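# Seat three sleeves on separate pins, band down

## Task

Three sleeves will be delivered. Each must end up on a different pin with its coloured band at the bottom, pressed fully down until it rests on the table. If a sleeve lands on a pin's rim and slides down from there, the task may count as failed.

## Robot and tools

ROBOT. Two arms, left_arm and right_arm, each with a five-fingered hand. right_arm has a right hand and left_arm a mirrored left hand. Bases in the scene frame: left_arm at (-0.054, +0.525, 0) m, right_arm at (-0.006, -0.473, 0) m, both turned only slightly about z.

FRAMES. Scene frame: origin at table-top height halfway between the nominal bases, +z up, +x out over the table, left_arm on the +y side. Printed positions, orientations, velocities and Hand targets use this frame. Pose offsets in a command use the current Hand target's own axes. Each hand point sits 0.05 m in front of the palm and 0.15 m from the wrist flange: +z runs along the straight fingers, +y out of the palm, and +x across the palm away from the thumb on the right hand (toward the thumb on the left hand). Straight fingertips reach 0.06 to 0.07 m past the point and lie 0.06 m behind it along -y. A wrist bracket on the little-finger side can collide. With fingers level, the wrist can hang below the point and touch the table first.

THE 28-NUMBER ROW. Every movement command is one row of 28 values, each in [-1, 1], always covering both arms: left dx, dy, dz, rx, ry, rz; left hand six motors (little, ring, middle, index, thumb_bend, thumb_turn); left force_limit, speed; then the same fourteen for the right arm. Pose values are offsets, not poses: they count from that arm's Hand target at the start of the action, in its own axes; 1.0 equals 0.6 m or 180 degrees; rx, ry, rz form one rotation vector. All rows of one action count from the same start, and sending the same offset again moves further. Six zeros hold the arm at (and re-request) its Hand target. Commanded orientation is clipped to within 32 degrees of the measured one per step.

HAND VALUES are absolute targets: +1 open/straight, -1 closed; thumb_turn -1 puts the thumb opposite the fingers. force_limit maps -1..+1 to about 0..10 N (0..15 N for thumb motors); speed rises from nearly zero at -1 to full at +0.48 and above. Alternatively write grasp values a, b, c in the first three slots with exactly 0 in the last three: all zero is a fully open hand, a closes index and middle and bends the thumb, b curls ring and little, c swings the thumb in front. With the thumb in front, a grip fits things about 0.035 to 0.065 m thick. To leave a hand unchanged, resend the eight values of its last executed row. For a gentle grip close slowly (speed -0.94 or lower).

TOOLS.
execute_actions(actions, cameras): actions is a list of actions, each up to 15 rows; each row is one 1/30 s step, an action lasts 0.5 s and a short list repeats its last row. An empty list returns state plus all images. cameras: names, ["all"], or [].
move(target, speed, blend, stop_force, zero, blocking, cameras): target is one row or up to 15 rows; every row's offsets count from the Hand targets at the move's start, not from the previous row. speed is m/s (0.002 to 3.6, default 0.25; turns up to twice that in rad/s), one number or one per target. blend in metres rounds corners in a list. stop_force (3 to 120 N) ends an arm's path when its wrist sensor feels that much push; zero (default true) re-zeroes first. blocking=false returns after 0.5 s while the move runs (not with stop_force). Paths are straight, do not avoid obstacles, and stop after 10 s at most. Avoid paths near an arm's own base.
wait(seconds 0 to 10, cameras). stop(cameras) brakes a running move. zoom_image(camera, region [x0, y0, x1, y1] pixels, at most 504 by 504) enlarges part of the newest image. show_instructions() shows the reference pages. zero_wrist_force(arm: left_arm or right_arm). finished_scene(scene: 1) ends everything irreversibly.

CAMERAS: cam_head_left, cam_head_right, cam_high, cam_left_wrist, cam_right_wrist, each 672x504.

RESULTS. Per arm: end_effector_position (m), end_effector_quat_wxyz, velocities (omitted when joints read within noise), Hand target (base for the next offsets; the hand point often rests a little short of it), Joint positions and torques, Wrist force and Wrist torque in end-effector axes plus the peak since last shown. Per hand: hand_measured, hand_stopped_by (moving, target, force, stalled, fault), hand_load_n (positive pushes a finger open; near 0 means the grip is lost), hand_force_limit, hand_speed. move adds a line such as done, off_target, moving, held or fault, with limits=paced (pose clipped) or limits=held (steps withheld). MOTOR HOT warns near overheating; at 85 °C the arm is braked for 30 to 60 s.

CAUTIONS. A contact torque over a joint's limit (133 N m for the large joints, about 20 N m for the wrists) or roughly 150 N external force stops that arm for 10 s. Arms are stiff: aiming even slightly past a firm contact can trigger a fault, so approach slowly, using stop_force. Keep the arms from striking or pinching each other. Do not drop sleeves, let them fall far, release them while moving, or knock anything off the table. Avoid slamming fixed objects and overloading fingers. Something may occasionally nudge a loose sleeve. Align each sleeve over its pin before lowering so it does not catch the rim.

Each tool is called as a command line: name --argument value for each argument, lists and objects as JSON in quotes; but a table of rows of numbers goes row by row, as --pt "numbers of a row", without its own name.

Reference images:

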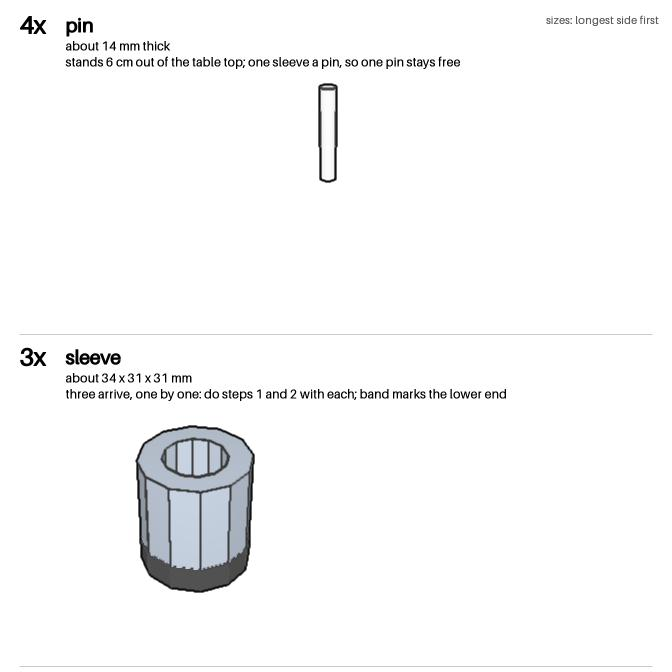

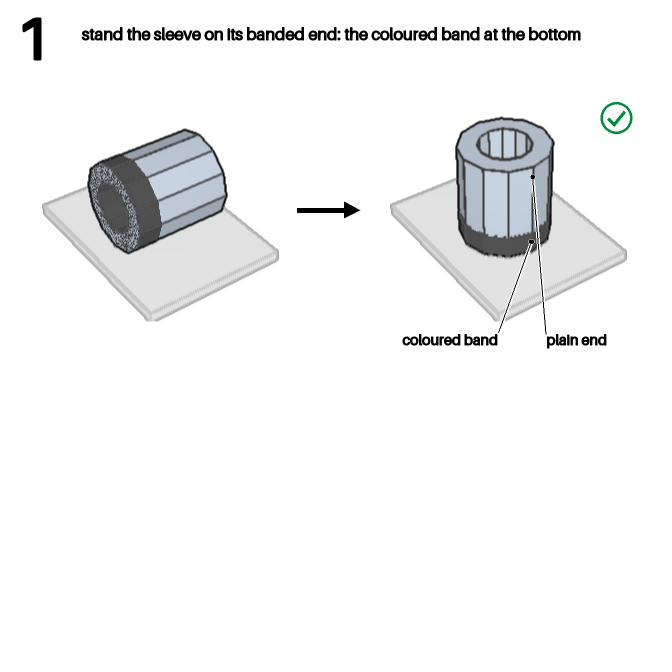

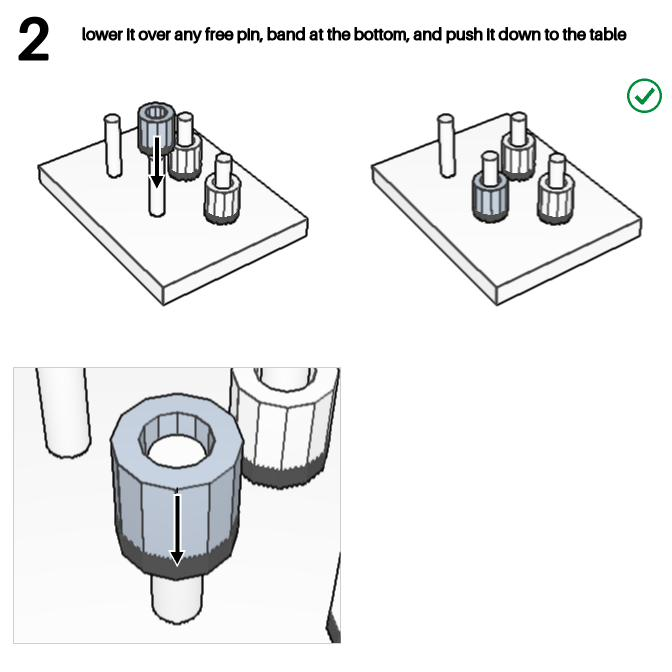

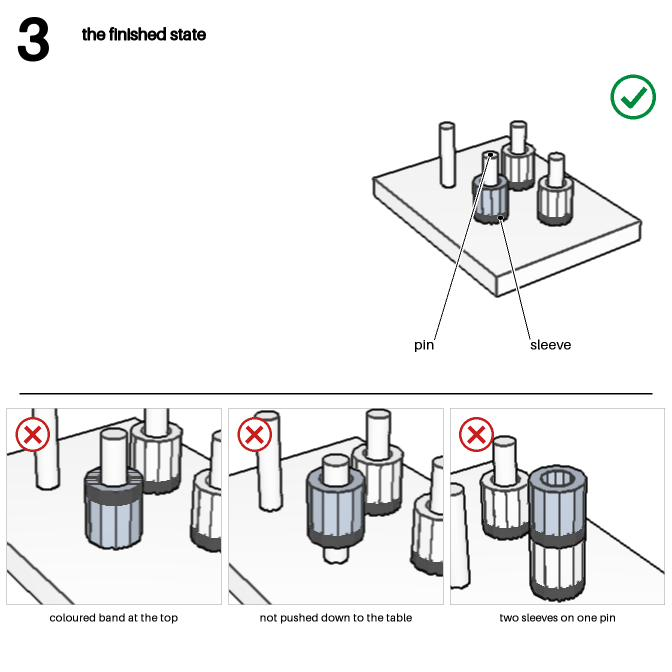

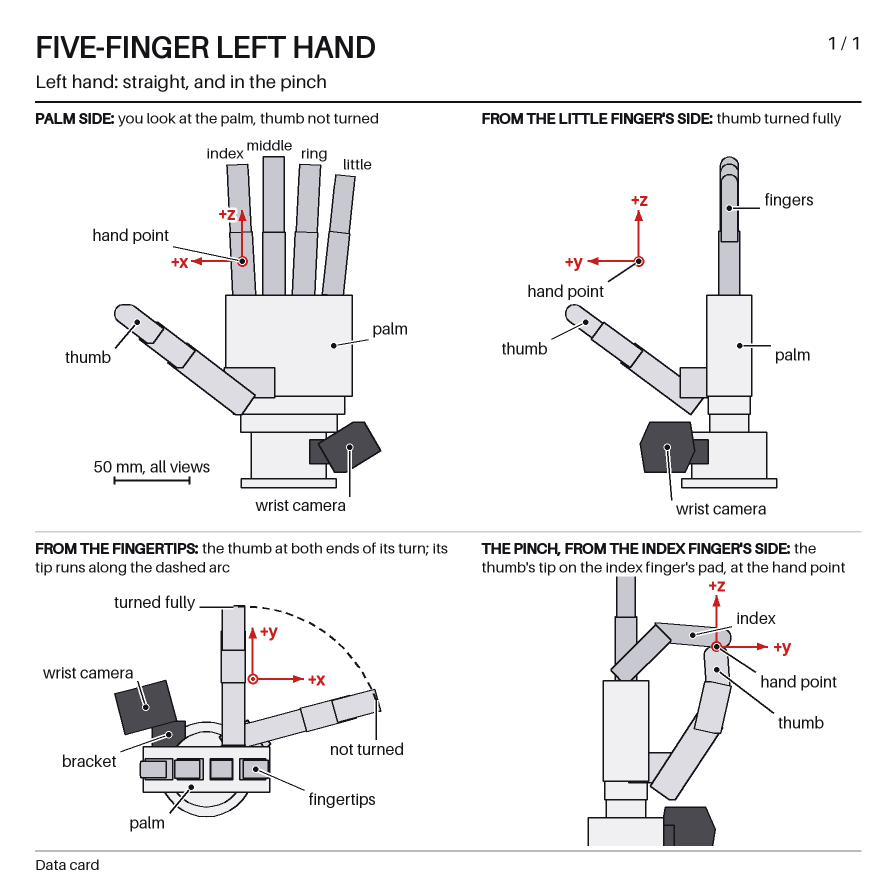

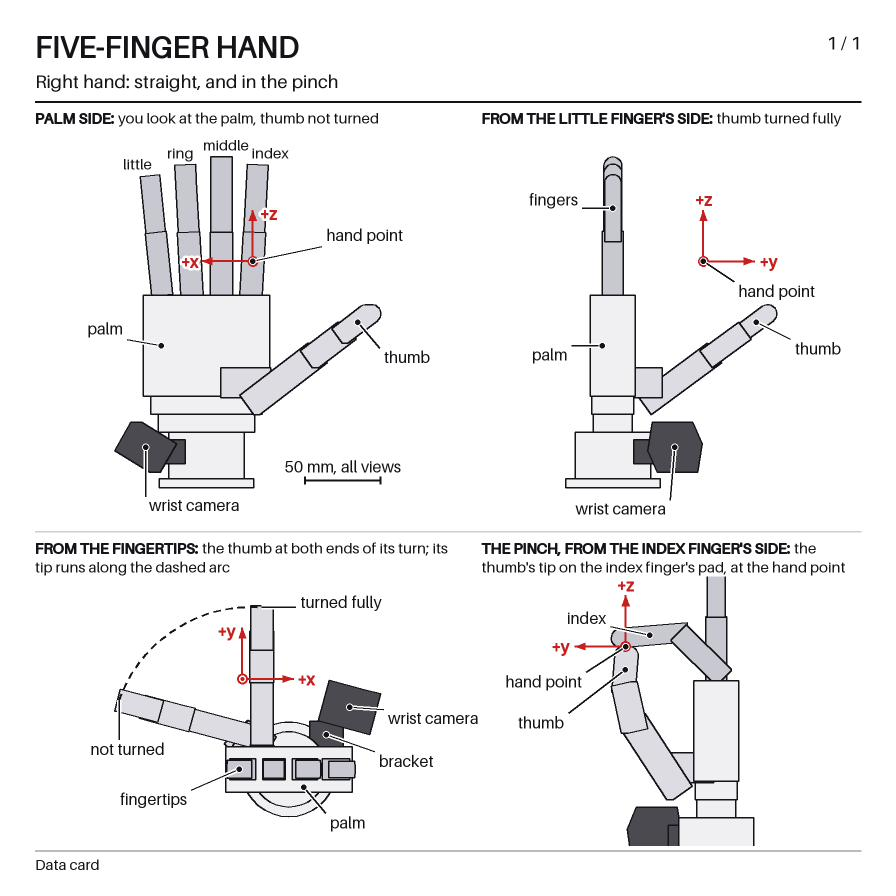

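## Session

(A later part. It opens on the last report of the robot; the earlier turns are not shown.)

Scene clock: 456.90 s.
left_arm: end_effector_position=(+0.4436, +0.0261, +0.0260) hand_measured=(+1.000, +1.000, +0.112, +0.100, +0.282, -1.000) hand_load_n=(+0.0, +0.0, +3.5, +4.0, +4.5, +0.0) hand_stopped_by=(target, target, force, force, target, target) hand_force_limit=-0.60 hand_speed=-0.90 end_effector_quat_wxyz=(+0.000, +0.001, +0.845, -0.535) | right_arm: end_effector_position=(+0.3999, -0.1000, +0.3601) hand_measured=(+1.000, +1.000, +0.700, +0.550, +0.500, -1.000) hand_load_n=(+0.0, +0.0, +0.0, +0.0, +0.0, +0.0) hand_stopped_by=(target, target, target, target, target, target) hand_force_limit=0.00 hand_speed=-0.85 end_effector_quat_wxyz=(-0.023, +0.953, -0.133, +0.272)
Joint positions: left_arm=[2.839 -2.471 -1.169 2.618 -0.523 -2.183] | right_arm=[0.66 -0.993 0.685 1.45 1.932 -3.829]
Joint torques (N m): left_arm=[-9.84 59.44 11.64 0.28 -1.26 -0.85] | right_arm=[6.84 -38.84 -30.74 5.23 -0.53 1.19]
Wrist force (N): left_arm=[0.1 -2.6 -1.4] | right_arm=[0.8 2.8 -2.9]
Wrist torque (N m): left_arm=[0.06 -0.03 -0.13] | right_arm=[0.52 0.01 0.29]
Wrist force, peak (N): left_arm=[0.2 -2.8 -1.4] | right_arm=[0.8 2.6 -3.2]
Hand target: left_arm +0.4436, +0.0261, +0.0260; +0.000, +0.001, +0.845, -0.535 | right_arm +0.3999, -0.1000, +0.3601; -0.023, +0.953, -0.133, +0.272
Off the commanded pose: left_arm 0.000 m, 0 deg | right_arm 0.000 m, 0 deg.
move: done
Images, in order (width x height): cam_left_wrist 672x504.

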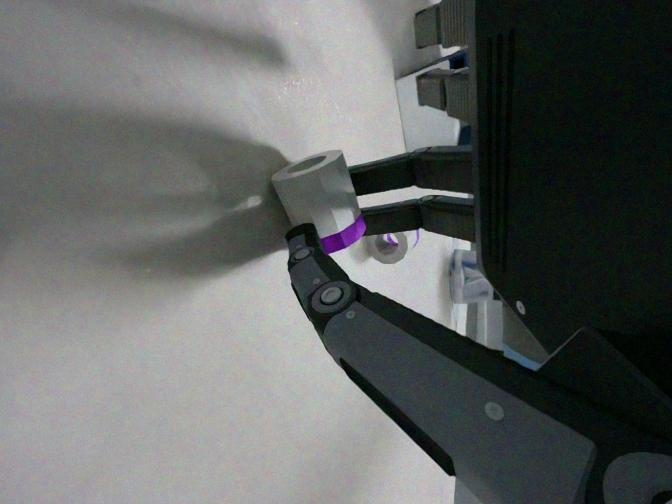

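move --pt "0 -0.1812 -0.0846 0 0 0 1 1 -0.3 0.0 0.28 -1 -0.6 -0.9 0 0 0 0 0 0 1 1 1 1 1 1 0 0" --pt "0.0427 -0.071 -0.2775 0.022 -0.1915 0.462 1 1 -0.3 0.0 0.28 -1 -0.6 -0.9 -0.0128 -0.4357 -0.0262 0 0 0 1 1 1 1 1 1 0 0" --pt "0.0427 -0.071 -0.2775 0.022 -0.1915 0.462 1 1 -0.3 0.0 0.28 -1 -0.6 -0.9 -0.0894 -0.418 0.1014 0 0 0 1 1 1 1 1 1 0 0" --speed '[0.25,0.35,0.25]' --blend '[0.02,0,0]' --cameras '["all"]'

Scene clock: 475.13 s.
left_arm: end_effector_position=(+0.4180, +0.1585, +0.1355) hand_measured=(+1.000, +1.000, +0.112, +0.100, +0.282, -1.000) hand_load_n=(+0.0, +0.0, +3.5, +3.5, +5.0, +0.0) hand_stopped_by=(target, target, force, force, target, target) hand_force_limit=-0.60 hand_speed=-0.90 end_effector_quat_wxyz=(+0.579, +0.407, +0.579, -0.405) | right_arm: end_effector_position=(+0.4478, +0.1532, +0.3093) hand_measured=(+1.000, +1.000, +1.000, +1.000, +1.000, +1.000) hand_load_n=(+0.0, +0.0, +0.0, +0.0, +0.0, +0.0) hand_stopped_by=(target, target, target, target, target, target) hand_force_limit=0.00 hand_speed=0.00 end_effector_quat_wxyz=(-0.228, +0.890, -0.074, +0.388)
Joint positions: left_arm=[3.076 -1.804 -2.247 4.043 -0.404 -1.561] | right_arm=[0.876 -0.558 0.035 1.21 1.93 -3.816]
Joint torques (N m): left_arm=[-12.45 39.45 25.67 0.21 1.48 0.79] | right_arm=[-7.31 -76.82 -13.4 1.44 -1.35 1.88]
Wrist force (N): left_arm=[1.1 -0.2 -0.1] | right_arm=[1.1 1.3 -1.9]
Wrist torque (N m): left_arm=[-0.09 -0.21 -0.01] | right_arm=[0.25 0.01 0.12]
Wrist force, peak (N): left_arm=[-0.2 3.3 0.9] | right_arm=[0.9 3.2 -3.1]
Hand target: left_arm +0.4179, +0.1586, +0.1355; +0.579, +0.407, +0.579, -0.405 | right_arm +0.4483, +0.1542, +0.3101; -0.023, +0.953, -0.133, +0.272
Off the commanded pose: left_arm 0.000 m, 0 deg | right_arm 0.001 m, 29 deg.
elbow stopped short (right arm): the move would have taken joint 3 (elbow) straighter than the controller allows.
move: off_target (right_arm); blend cut to 0 m at target 1; limits=paced

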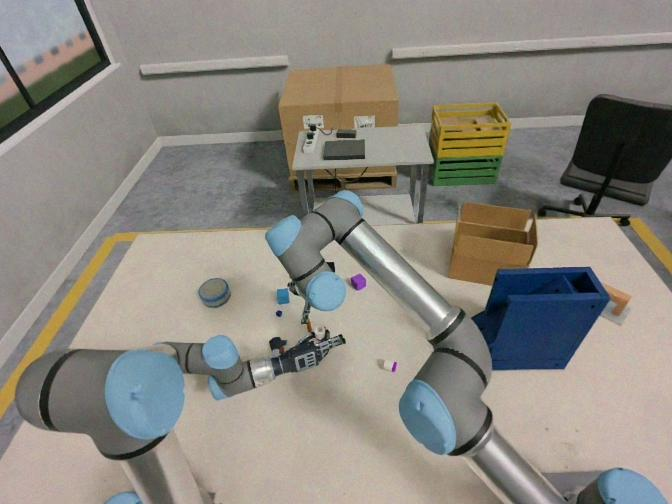

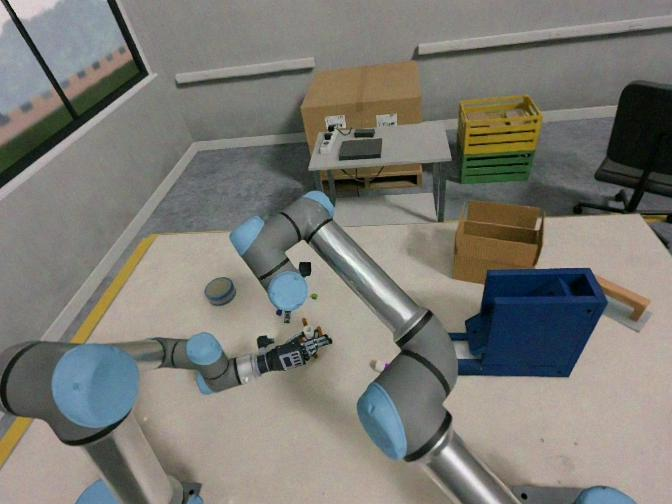

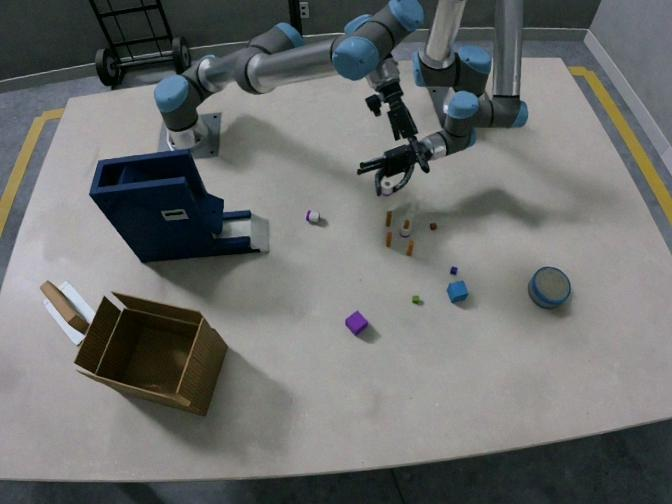

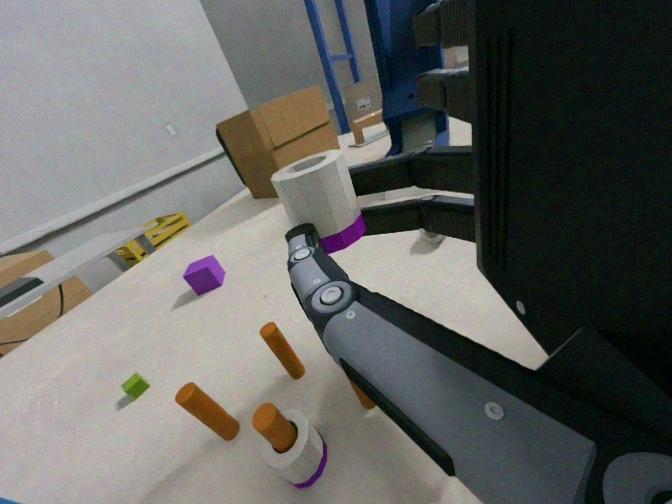

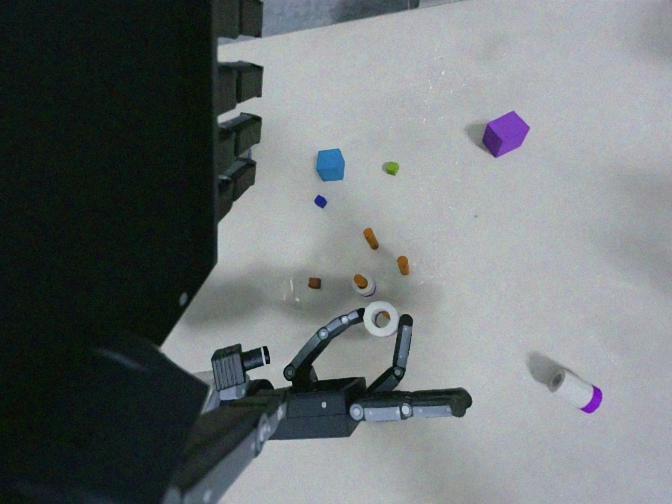

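zoom_image --camera "cam_right_wrist" --region '[340, 220, 424, 346]'

zoom_image --camera "cam_left_wrist" --region '[160, 130, 400, 500]'

Scaled by 4.000 from the camera's 672x504 image, which has a finer 960x720 frame.

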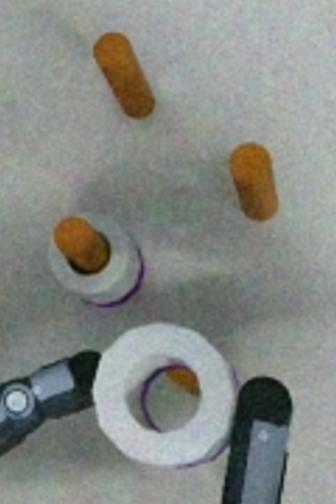

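Scaled by 1.362 from the camera's 672x504 image, which has a finer 960x720 frame.

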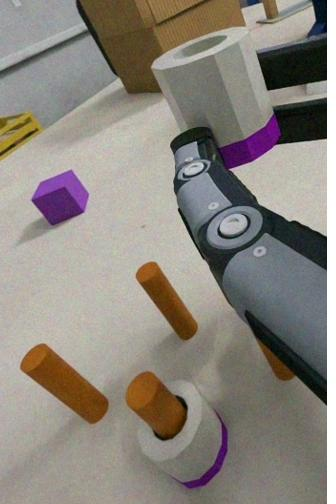

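move --pt "0.075 0.0253 -0.0015 0 -0.0128 -0.0139 1 1 -0.3 0.0 0.28 -1 -0.6 -0.9 0 0 0 0 0 0 1 1 1 1 1 1 0 0" --speed 0.15 --cameras '["cam_left_wrist","cam_right_wrist"]'

zoom_image --camera "cam_right_wrist" --region '[350, 280, 410, 340]'

Scene clock: 493.23 s.
left_arm: end_effector_position=(+0.4319, +0.1648, +0.0905) hand_measured=(+1.000, +1.000, +0.112, +0.100, +0.282, -1.000) hand_load_n=(+0.0, +0.0, +3.5, +3.5, +4.5, +0.0) hand_stopped_by=(target, target, force, force, target, target) hand_force_limit=-0.60 hand_speed=-0.90 end_effector_quat_wxyz=(+0.581, +0.386, +0.576, -0.425) | right_arm: end_effector_position=(+0.4478, +0.1532, +0.3094) hand_measured=(+1.000, +1.000, +1.000, +1.000, +1.000, +1.000) hand_load_n=(+0.0, +0.0, +0.0, +0.0, -0.5, +0.0) hand_stopped_by=(target, target, target, target, target, target) hand_force_limit=0.00 hand_speed=0.00 end_effector_quat_wxyz=(-0.229, +0.890, -0.074, +0.388)
Joint positions: left_arm=[3.1 -1.94 -2.278 4.317 -0.382 -1.705] | right_arm=[0.876 -0.558 0.035 1.21 1.93 -3.816]
Joint torques (N m): left_arm=[-12.54 28.86 21.53 1.62 -2.12 -0.85] | right_arm=[4.52 -77.94 -28.37 -1.43 1.68 1.31]
Wrist force (N): left_arm=[1.1 0.1 -0.2] | right_arm=[1.2 1.4 -1.8]
Wrist torque (N m): left_arm=[-0.01 -0.17 -0.03] | right_arm=[0.27 0.01 0.12]
Wrist force, peak (N): left_arm=[2.0 0.6 -0.3] | right_arm=[0.9 1.8 -2.1]
Hand target: left_arm +0.4320, +0.1647, +0.0905; +0.581, +0.386, +0.576, -0.425 | right_arm +0.4483, +0.1542, +0.3101; -0.023, +0.953, -0.133, +0.272
Off the commanded pose: left_arm 0.000 m, 0 deg | right_arm 0.001 m, 29 deg.
elbow stopped short (right arm): the move would have taken joint 3 (elbow) straighter than the controller allows.
move: off_target (right_arm)
Images, in order (width x height): cam_left_wrist 672x504, cam_right_wrist 672x504.

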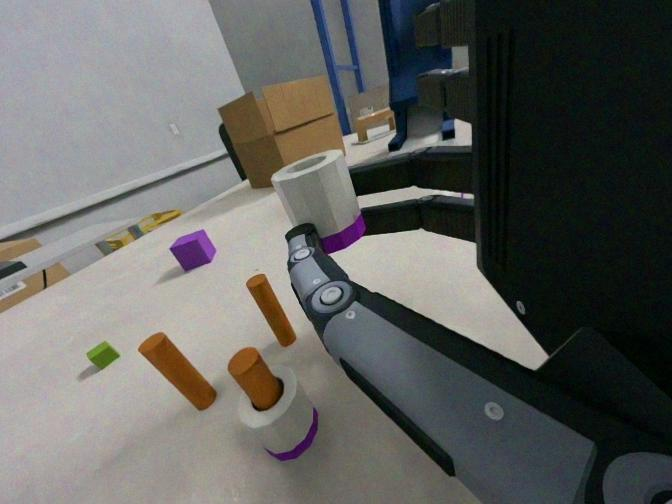

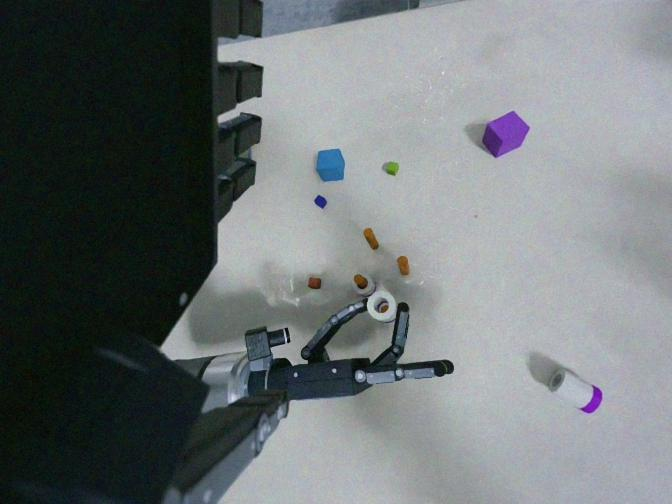

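Scaled by 8.400 from the camera's 672x504 image, which has a finer 960x720 frame.

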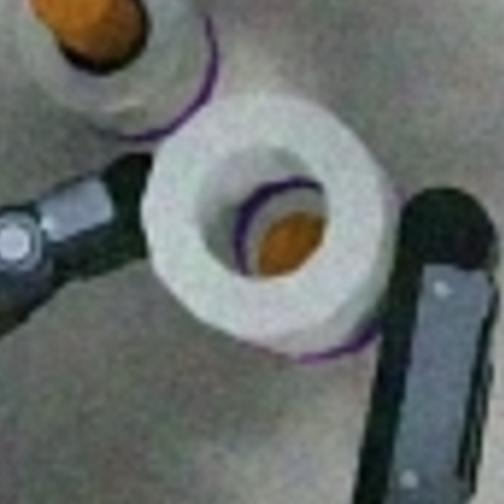

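zoom_image --camera "cam_right_wrist" --region '[345, 220, 425, 300]'

Scaled by 6.300 from the camera's 672x504 image, which has a finer 960x720 frame.

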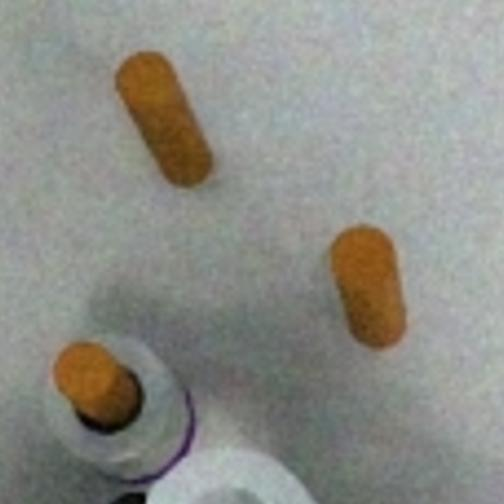

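move --pt "0.02345 -0.0024 0 0 0 0 1 1 -0.3 0.0 0.28 -1 -0.6 -0.9 0 0 0 0 0 0 1 1 1 1 1 1 0 0" --speed 0.1 --cameras '["cam_right_wrist"]'

zoom_image --camera "cam_right_wrist" --region '[362, 286, 402, 326]'

Scene clock: 507.37 s.
left_arm: end_effector_position=(+0.4302, +0.1635, +0.0765) hand_measured=(+1.000, +1.000, +0.112, +0.100, +0.282, -1.000) hand_load_n=(+0.0, +0.0, +3.0, +4.0, +5.5, +0.0) hand_stopped_by=(target, target, force, force, target, target) hand_force_limit=-0.60 hand_speed=-0.90 end_effector_quat_wxyz=(+0.581, +0.386, +0.576, -0.425) end_effector_velocity=(+0.000, +0.000, +0.000) end_effector_angular_velocity=(+0.000, +0.003, +0.000) | right_arm: end_effector_position=(+0.4478, +0.1532, +0.3094) hand_measured=(+1.000, +1.000, +1.000, +1.000, +1.000, +1.000) hand_load_n=(+0.0, +0.0, +0.0, +0.0, +0.0, +0.5) hand_stopped_by=(target, target, target, target, target, target) hand_force_limit=0.00 hand_speed=0.00 end_effector_quat_wxyz=(-0.229, +0.890, -0.074, +0.388)
Joint positions: left_arm=[3.096 -1.977 -2.286 4.362 -0.386 -1.704] | right_arm=[0.876 -0.558 0.035 1.21 1.93 -3.816]
Joint velocities: left_arm=[0 0.002 0 -0.005 0 0] | right_arm=[within noise]
Joint torques (N m): left_arm=[-6.2 43.58 10.76 -1.92 -0.98 -1.06] | right_arm=[-6.31 -77.3 -27.15 -1.26 -1.14 1.79]
Wrist force (N): left_arm=[0.9 0.2 -0.2] | right_arm=[0.8 1.1 -1.7]
Wrist torque (N m): left_arm=[-0.02 -0.15 -0.06] | right_arm=[0.21 0.05 0.09]
Wrist force, peak (N): left_arm=[1.4 0.2 -0.3] | right_arm=[1.1 1.8 -2.0]
Hand target: left_arm +0.4303, +0.1636, +0.0765; +0.581, +0.386, +0.576, -0.425 | right_arm +0.4483, +0.1542, +0.3101; -0.023, +0.953, -0.133, +0.272
Off the commanded pose: left_arm 0.000 m, 0 deg | right_arm 0.001 m, 29 deg.
elbow stopped short (right arm): the move would have taken joint 3 (elbow) straighter than the controller allows.
move: off_target (right_arm)
Images, in order (width x height): cam_right_wrist 672x504.

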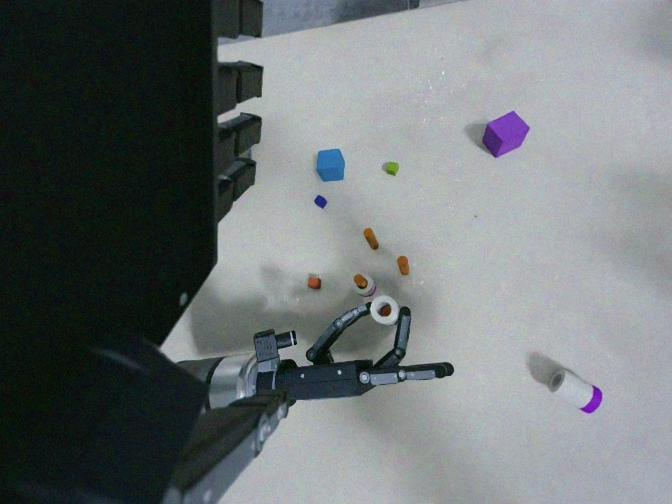

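Scaled by 12.600 from the camera's 672x504 image, which has a finer 960x720 frame.

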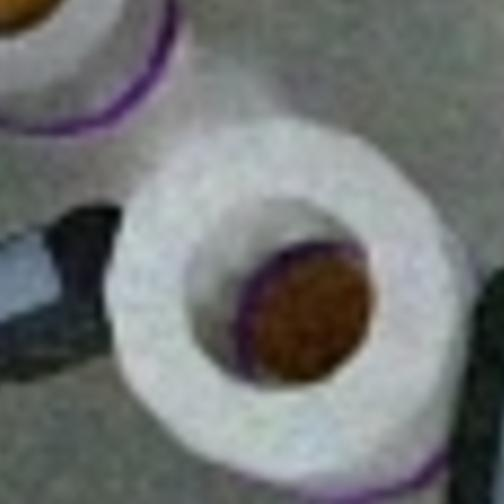

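move --pt "0.0265 0.0022 -0.0015 0 0 0 1 1 -0.3 0.0 0.28 -1 -0.6 -0.9 0 0 0 0 0 0 1 1 1 1 1 1 0 0" --speed 0.025 --stop_force 3 --cameras '["cam_right_wrist","cam_left_wrist"]'

zoom_image --camera "cam_right_wrist" --region '[362, 286, 402, 326]'

Scene clock: 513.37 s.
left_arm: end_effector_position=(+0.4308, +0.1641, +0.0606) hand_measured=(+1.000, +1.000, +0.112, +0.100, +0.282, -1.000) hand_load_n=(+0.0, -0.5, +3.5, +4.0, +5.0, -0.5) hand_stopped_by=(target, target, force, force, target, target) hand_force_limit=-0.60 hand_speed=-0.90 end_effector_quat_wxyz=(+0.581, +0.386, +0.576, -0.425) | right_arm: end_effector_position=(+0.4478, +0.1532, +0.3094) hand_measured=(+1.000, +1.000, +1.000, +1.000, +1.000, +1.000) hand_load_n=(+0.0, +0.0, +0.0, +0.0, +0.0, +0.0) hand_stopped_by=(target, target, target, target, target, target) hand_force_limit=0.00 hand_speed=0.00 end_effector_quat_wxyz=(-0.229, +0.890, -0.074, +0.388)
Joint positions: left_arm=[3.098 -2.023 -2.289 4.411 -0.384 -1.704] | right_arm=[0.876 -0.558 0.035 1.21 1.93 -3.816]
Joint torques (N m): left_arm=[6.67 44.09 3.86 -1.82 0.26 0.59] | right_arm=[-5.67 -77.72 -27.28 -0.25 -1.51 1.79]
Wrist force (N): left_arm=[0.9 0.0 -0.3] | right_arm=[1.0 1.4 -1.7]
Wrist torque (N m): left_arm=[-0.03 -0.15 -0.06] | right_arm=[0.26 0.02 0.11]
Wrist force, peak (N): left_arm=[1.3 0.1 -0.2] | right_arm=[1.1 1.5 -2.1]
Hand target: left_arm +0.4308, +0.1641, +0.0606; +0.581, +0.386, +0.576, -0.425 | right_arm +0.4483, +0.1542, +0.3101; -0.023, +0.953, -0.133, +0.272
Off the commanded pose: left_arm 0.000 m, 0 deg | right_arm 0.001 m, 29 deg.
elbow stopped short (right arm): the move would have taken joint 3 (elbow) straighter than the controller allows.
move: off_target (right_arm)
Images, in order (width x height): cam_left_wrist 672x504, cam_right_wrist 672x504.

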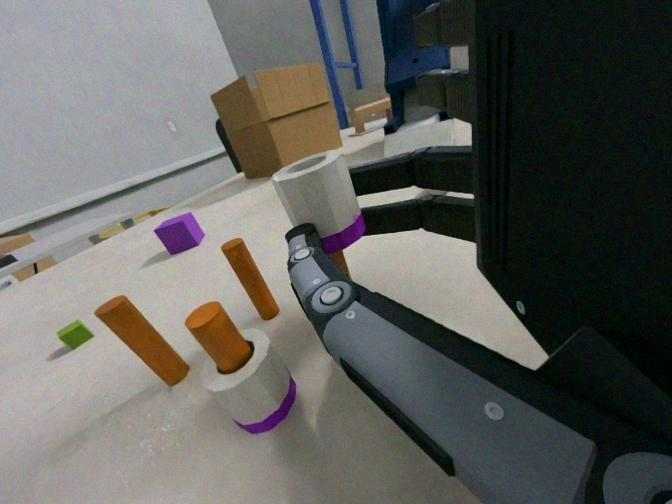

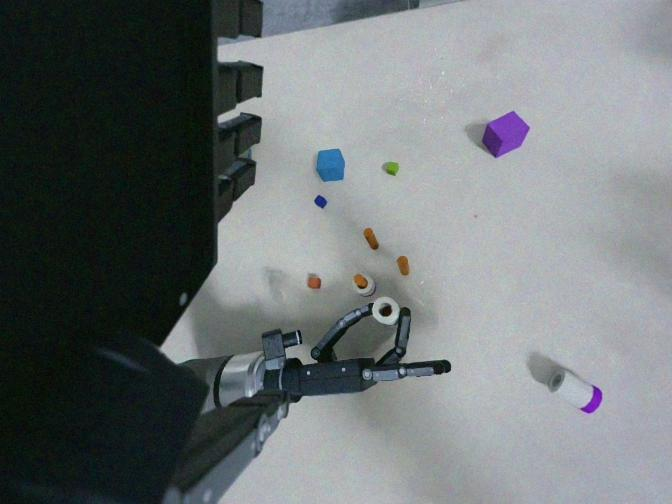

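Scaled by 12.600 from the camera's 672x504 image, which has a finer 960x720 frame.

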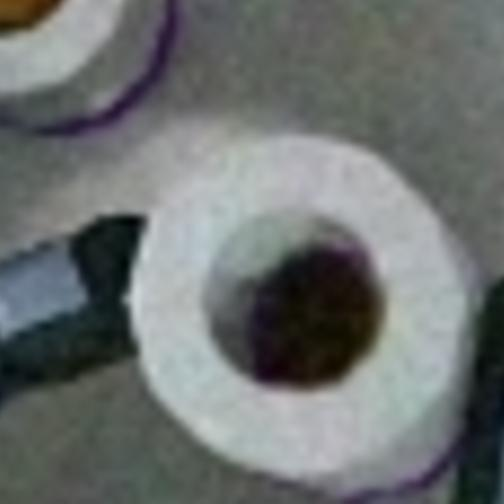

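move --pt "0.0341 0.0014 -0.0013 0 0 0 1 1 -0.3 0.0 0.28 -1 -0.6 -0.9 0 0 0 0 0 0 1 1 1 1 1 1 0 0" --speed 0.04 --stop_force 3 --cameras '["cam_left_wrist"]'

move --pt "0 0 0 0 0 0 1 1 0.17 0.16 0.28 -1 -0.6 -0.995 0 0 0 0 0 0 1 1 1 1 1 1 0 0"

wait --seconds 1.5 --cameras '["cam_left_wrist", "cam_right_wrist"]'

Scene clock: 520.67 s.
left_arm: end_effector_position=(+0.4309, +0.1641, +0.0583) hand_measured=(+1.000, +1.000, +0.112, +0.100, +0.282, -1.000) hand_load_n=(+0.0, +0.0, +5.5, +0.0, +3.0, +1.0) hand_stopped_by=(target, target, force, force, target, target) hand_force_limit=-0.60 hand_speed=-0.90 end_effector_quat_wxyz=(+0.581, +0.386, +0.576, -0.425) | right_arm: end_effector_position=(+0.4478, +0.1532, +0.3094) hand_measured=(+1.000, +1.000, +1.000, +1.000, +1.000, +1.000) hand_load_n=(+0.0, +0.0, +0.0, +0.0, +0.0, +0.0) hand_stopped_by=(target, target, target, target, target, target) hand_force_limit=0.00 hand_speed=0.00 end_effector_quat_wxyz=(-0.229, +0.890, -0.074, +0.388)
Joint positions: left_arm=[3.098 -2.029 -2.289 4.417 -0.384 -1.704] | right_arm=[0.876 -0.558 0.035 1.21 1.93 -3.816]
Joint torques (N m): left_arm=[-9.55 31.28 19.61 4.16 -2.08 0.97] | right_arm=[-6.16 -77.52 -27.3 1.14 -1.49 1.73]
Wrist force (N): left_arm=[1.0 0.1 0.0] | right_arm=[0.7 1.3 -1.8]
Wrist torque (N m): left_arm=[-0.04 -0.14 -0.06] | right_arm=[0.25 0.06 0.09]
Wrist force, peak (N): left_arm=[-3.3 -1.0 1.7] | right_arm=[1.0 1.6 -2.0]
Hand target: left_arm +0.4309, +0.1641, +0.0583; +0.581, +0.386, +0.576, -0.425 (not the last commanded pose) | right_arm +0.4483, +0.1542, +0.3101; -0.023, +0.953, -0.133, +0.272
Off the commanded pose: left_arm 0.018 m, 0 deg | right_arm 0.001 m, 29 deg.
elbow stopped short (right arm): the move would have taken joint 3 (elbow) straighter than the controller allows.
move: contact (left_arm), off_target (right_arm)
Images, in order (width x height): cam_left_wrist 672x504.

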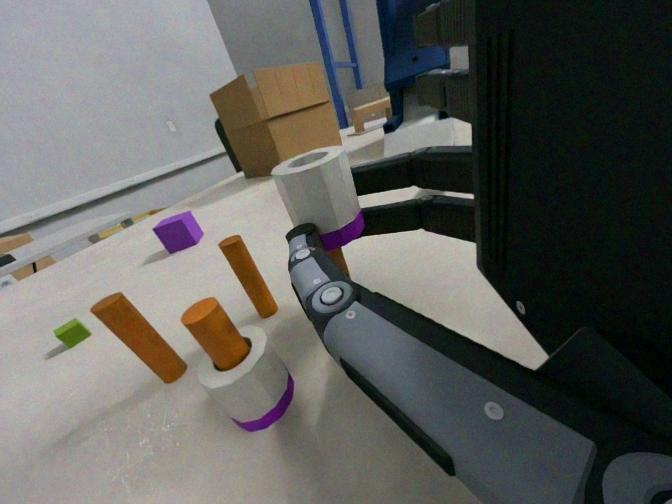

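Scene clock: 521.17 s.
left_arm: end_effector_position=(+0.4309, +0.1641, +0.0583) hand_measured=(+1.000, +1.000, +0.120, +0.108, +0.280, -1.000) hand_load_n=(+0.0, +0.0, +1.5, +0.0, +1.0, +0.0) hand_stopped_by=(target, target, moving, moving, target, target) hand_force_limit=-0.60 hand_speed=-0.99 end_effector_quat_wxyz=(+0.581, +0.386, +0.576, -0.425) | right_arm: end_effector_position=(+0.4478, +0.1532, +0.3094) hand_measured=(+1.000, +1.000, +1.000, +1.000, +1.000, +1.000) hand_load_n=(+0.0, -0.5, +0.0, +0.0, +0.0, +0.0) hand_stopped_by=(target, target, target, target, target, target) hand_force_limit=0.00 hand_speed=0.00 end_effector_quat_wxyz=(-0.229, +0.890, -0.074, +0.388)
Joint positions: left_arm=[3.098 -2.029 -2.289 4.417 -0.384 -1.704] | right_arm=[0.876 -0.558 0.035 1.21 1.93 -3.816]
Joint torques (N m): left_arm=[-9.59 30.73 19.51 4.05 -1.98 0.88] | right_arm=[-6.63 -77.76 -26.61 1.2 -1.47 1.75]
Wrist force (N): left_arm=[0.8 0.1 -0.2] | right_arm=[0.9 1.5 -1.8]
Wrist torque (N m): left_arm=[-0.03 -0.12 -0.06] | right_arm=[0.28 0.04 0.11]
Wrist force, peak (N): left_arm=[1.1 0.3 -0.2] | right_arm=[1.2 1.3 -2.0]
Hand target: left_arm +0.4309, +0.1641, +0.0583; +0.581, +0.386, +0.576, -0.425 | right_arm +0.4483, +0.1542, +0.3101; -0.023, +0.953, -0.133, +0.272
Off the commanded pose: left_arm 0.000 m, 0 deg | right_arm 0.001 m, 29 deg.
elbow stopped short (right arm): the move would have taken joint 3 (elbow) straighter than the controller allows.
move: off_target (right_arm)

Scene clock: 522.67 s.
left_arm: end_effector_position=(+0.4309, +0.1641, +0.0583) hand_measured=(+1.000, +1.000, +0.150, +0.138, +0.280, -1.000) hand_load_n=(+0.0, +0.0, +0.0, +0.0, +0.0, +0.5) hand_stopped_by=(target, target, moving, moving, target, target) hand_force_limit=-0.60 hand_speed=-0.99 end_effector_quat_wxyz=(+0.581, +0.386, +0.576, -0.425) | right_arm: end_effector_position=(+0.4478, +0.1532, +0.3094) hand_measured=(+1.000, +1.000, +1.000, +1.000, +1.000, +1.000) hand_load_n=(+0.0, +0.0, +0.0, +0.0, +0.0, +0.0) hand_stopped_by=(target, target, target, target, target, target) hand_force_limit=0.00 hand_speed=0.00 end_effector_quat_wxyz=(-0.229, +0.890, -0.074, +0.388)
Joint positions: left_arm=[3.098 -2.029 -2.289 4.417 -0.384 -1.704] | right_arm=[0.876 -0.558 0.035 1.21 1.93 -3.816]
Joint torques (N m): left_arm=[-8.74 31.04 19.39 3.92 -2.02 0.77] | right_arm=[-6.62 -78.46 -27.27 1.53 -1.45 1.7]
Wrist force (N): left_arm=[0.8 0.0 -0.2] | right_arm=[0.8 1.5 -1.8]
Wrist torque (N m): left_arm=[-0.03 -0.14 -0.06] | right_arm=[0.28 0.06 0.11]
Wrist force, peak (N): left_arm=[1.1 0.1 -0.2] | right_arm=[1.2 1.5 -2.0]
Hand target: left_arm +0.4309, +0.1641, +0.0583; +0.581, +0.386, +0.576, -0.425 | right_arm +0.4483, +0.1542, +0.3101; -0.023, +0.953, -0.133, +0.272
Off the commanded pose: left_arm 0.000 m, 0 deg | right_arm 0.001 m, 29 deg.
wait: 1.50 s; at rest by 0.17 s
Images, in order (width x height): cam_left_wrist 672x504, cam_right_wrist 672x504.

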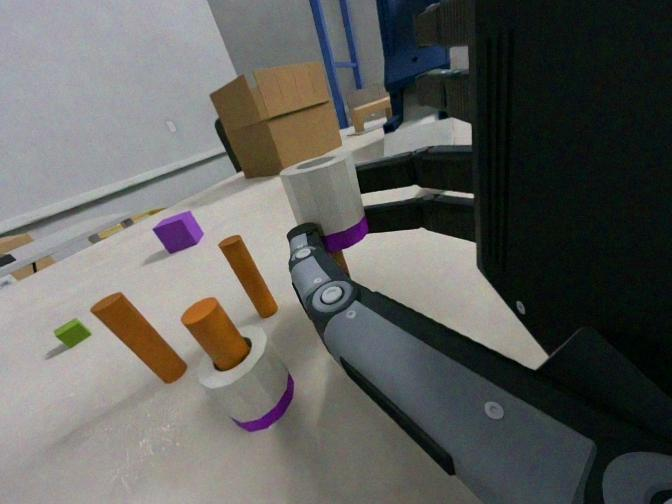

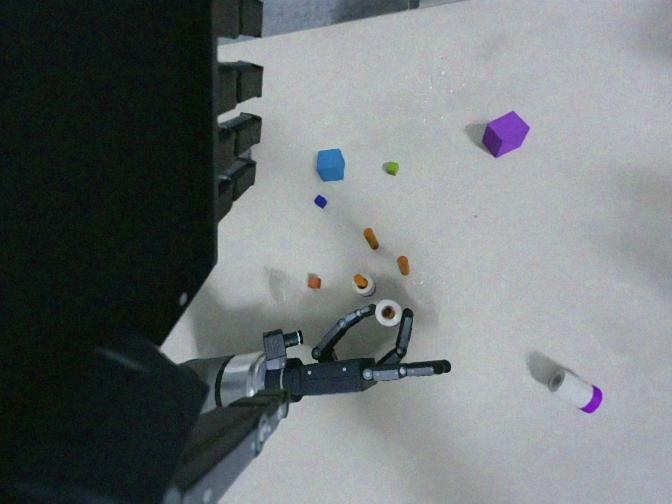

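zoom_image --camera "cam_right_wrist" --region '[362, 286, 418, 342]'

zoom_image --camera "cam_left_wrist" --region '[240, 130, 400, 300]'

Scaled by 9.000 from the camera's 672x504 image, which has a finer 960x720 frame.

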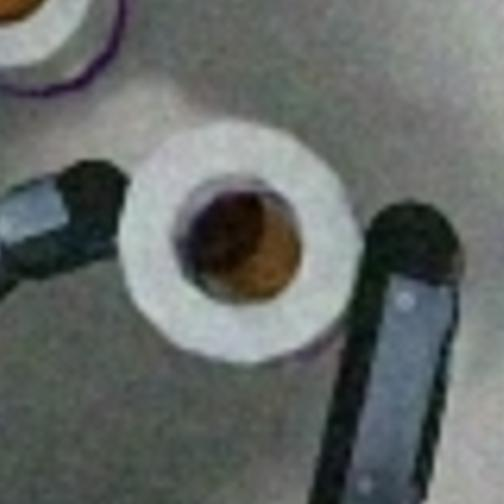

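Scaled by 2.965 from the camera's 672x504 image, which has a finer 960x720 frame.

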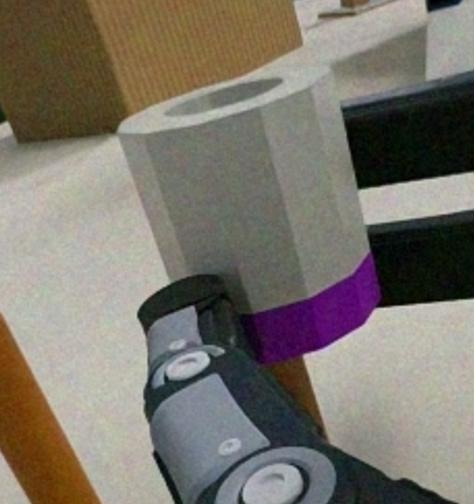

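move --pt "0 0 0 0 0 0 1 1 -0.3 -0.3 0.28 -1 -0.5 -0.9 0 0 0 0 0 0 1 1 1 1 1 1 0 0" --cameras '["cam_left_wrist", "cam_right_wrist"]'

zoom_image --camera "cam_right_wrist" --region '[362, 286, 418, 342]'

zoom_image --camera "cam_left_wrist" --region '[240, 130, 400, 300]'

Scene clock: 536.37 s.
left_arm: end_effector_position=(+0.4309, +0.1641, +0.0583) hand_measured=(+1.000, +1.000, +0.116, +0.096, +0.282, -1.000) hand_load_n=(+0.0, +0.0, +1.5, +4.5, +5.0, +0.0) hand_stopped_by=(target, target, force, force, target, target) hand_force_limit=-0.50 hand_speed=-0.90 end_effector_quat_wxyz=(+0.581, +0.386, +0.576, -0.425) | right_arm: end_effector_position=(+0.4478, +0.1532, +0.3094) hand_measured=(+1.000, +1.000, +1.000, +1.000, +1.000, +1.000) hand_load_n=(+0.0, +0.0, +0.0, -0.5, +0.0, +0.0) hand_stopped_by=(target, target, target, target, target, target) hand_force_limit=0.00 hand_speed=0.00 end_effector_quat_wxyz=(-0.229, +0.890, -0.074, +0.388)
Joint positions: left_arm=[3.098 -2.029 -2.289 4.417 -0.384 -1.704] | right_arm=[0.876 -0.558 0.035 1.21 1.93 -3.816]
Joint torques (N m): left_arm=[-9.15 32.77 15.35 1.67 -2 0.2] | right_arm=[-6.62 -77.95 -27.18 2.79 -1.56 1.52]
Wrist force (N): left_arm=[0.8 0.3 -0.1] | right_arm=[1.1 1.3 -1.9]
Wrist torque (N m): left_arm=[-0.02 -0.14 -0.06] | right_arm=[0.25 0.02 0.11]
Wrist force, peak (N): left_arm=[1.1 0.2 -0.1] | right_arm=[1.3 1.6 -1.9]
Hand target: left_arm +0.4309, +0.1641, +0.0583; +0.581, +0.386, +0.576, -0.425 | right_arm +0.4483, +0.1542, +0.3101; -0.023, +0.953, -0.133, +0.272
Off the commanded pose: left_arm 0.000 m, 0 deg | right_arm 0.001 m, 29 deg.
elbow stopped short (right arm): the move would have taken joint 3 (elbow) straighter than the controller allows.
move: off_target (right_arm)
Images, in order (width x height): cam_left_wrist 672x504, cam_right_wrist 672x504.

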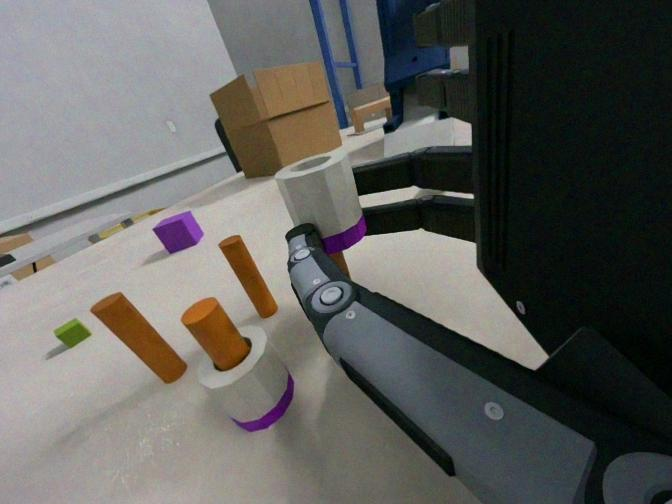

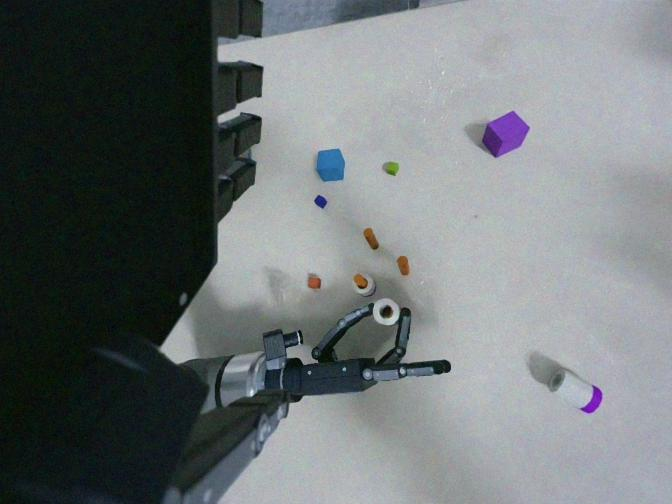

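Scaled by 9.000 from the camera's 672x504 image, which has a finer 960x720 frame.

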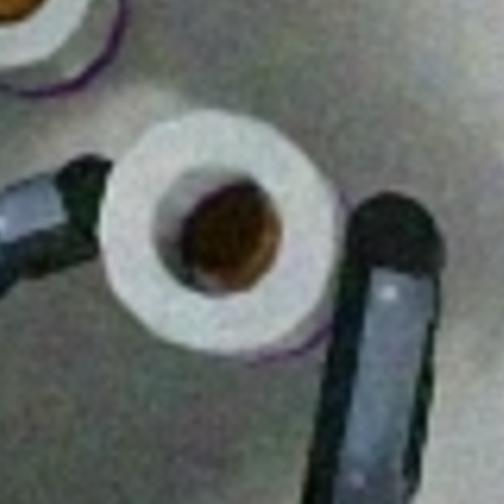

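Scaled by 2.965 from the camera's 672x504 image, which has a finer 960x720 frame.

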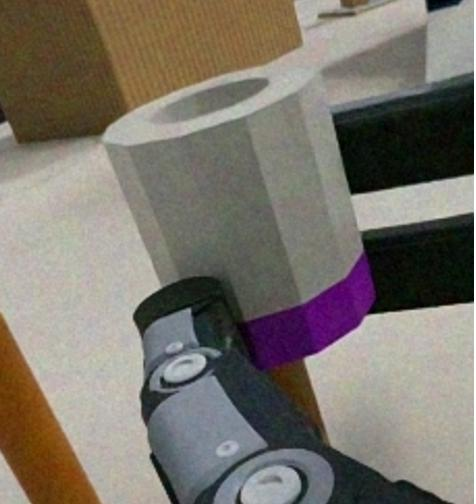

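move --pt "-0.0385 -0.0805 -0.0005 0 0 0 1 1 -0.3 -0.3 0.28 -1 -0.5 -0.9 0 0 0 0 0 0 1 1 1 1 1 1 0 0" --speed 0.1 --cameras '["cam_right_wrist","cam_left_wrist"]'

zoom_image --camera "cam_right_wrist" --region '[350, 220, 440, 340]'

zoom_image --camera "cam_right_wrist" --region '[362, 286, 418, 342]'

Scene clock: 541.93 s.
left_arm: end_effector_position=(+0.3859, +0.1490, +0.0833) hand_measured=(+1.000, +1.000, +0.116, +0.098, +0.282, -1.000) hand_load_n=(+0.0, +0.0, +1.5, +4.5, +5.0, +0.5) hand_stopped_by=(target, target, force, force, target, target) hand_force_limit=-0.50 hand_speed=-0.90 end_effector_quat_wxyz=(+0.581, +0.386, +0.576, -0.425) | right_arm: end_effector_position=(+0.4478, +0.1532, +0.3094) hand_measured=(+1.000, +1.000, +1.000, +1.000, +1.000, +1.000) hand_load_n=(+0.0, +0.0, +0.0, +0.0, +0.0, +0.0) hand_stopped_by=(target, target, target, target, target, target) hand_force_limit=0.00 hand_speed=0.00 end_effector_quat_wxyz=(-0.229, +0.890, -0.074, +0.388)
Joint positions: left_arm=[3.044 -1.908 -2.377 4.373 -0.437 -1.691] | right_arm=[0.876 -0.558 0.035 1.21 1.93 -3.816]
Joint torques (N m): left_arm=[10.68 36.17 17.27 4.19 1.45 -0.34] | right_arm=[-6.13 -77.35 -27.19 2.67 -1.6 1.4]
Wrist force (N): left_arm=[1.2 0.0 -0.4] | right_arm=[0.9 1.4 -1.8]
Wrist torque (N m): left_arm=[-0.05 -0.19 -0.10] | right_arm=[0.26 0.03 0.11]
Wrist force, peak (N): left_arm=[1.4 1.3 -0.3] | right_arm=[1.0 1.6 -2.0]
Hand target: left_arm +0.3860, +0.1491, +0.0833; +0.581, +0.386, +0.576, -0.425 | right_arm +0.4483, +0.1542, +0.3101; -0.023, +0.953, -0.133, +0.272
Off the commanded pose: left_arm 0.000 m, 0 deg | right_arm 0.001 m, 29 deg.
elbow stopped short (right arm): the move would have taken joint 3 (elbow) straighter than the controller allows.
move: off_target (right_arm)
Images, in order (width x height): cam_left_wrist 672x504, cam_right_wrist 672x504.

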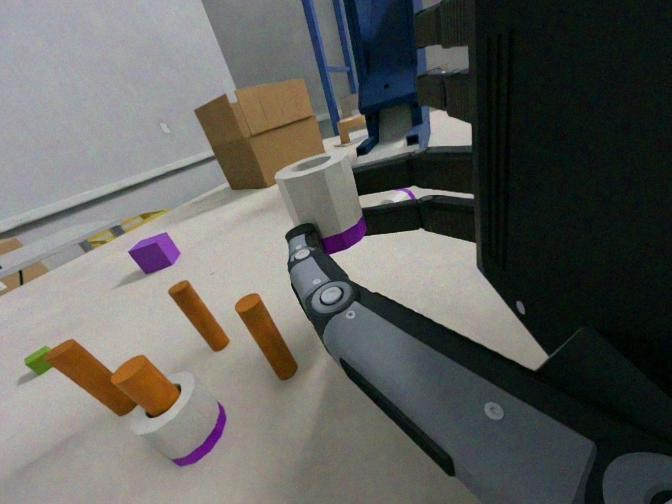

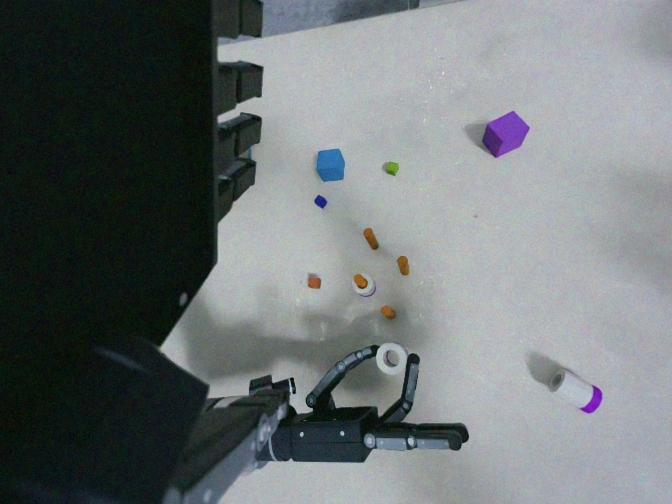

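Scaled by 4.200 from the camera's 672x504 image, which has a finer 960x720 frame.

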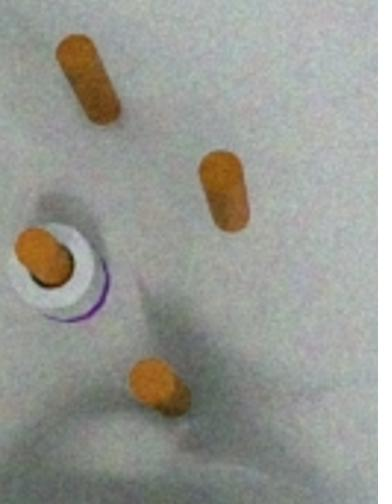

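Scaled by 9.000 from the camera's 672x504 image, which has a finer 960x720 frame.

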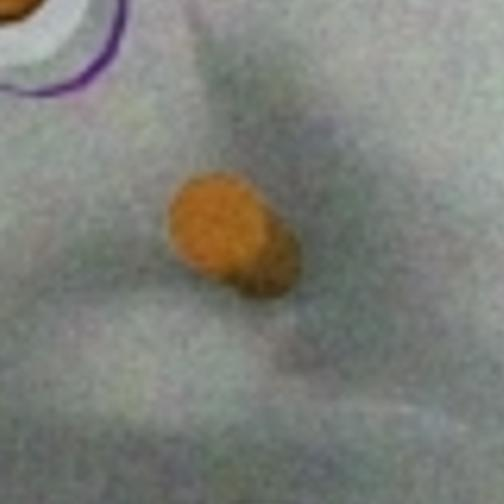

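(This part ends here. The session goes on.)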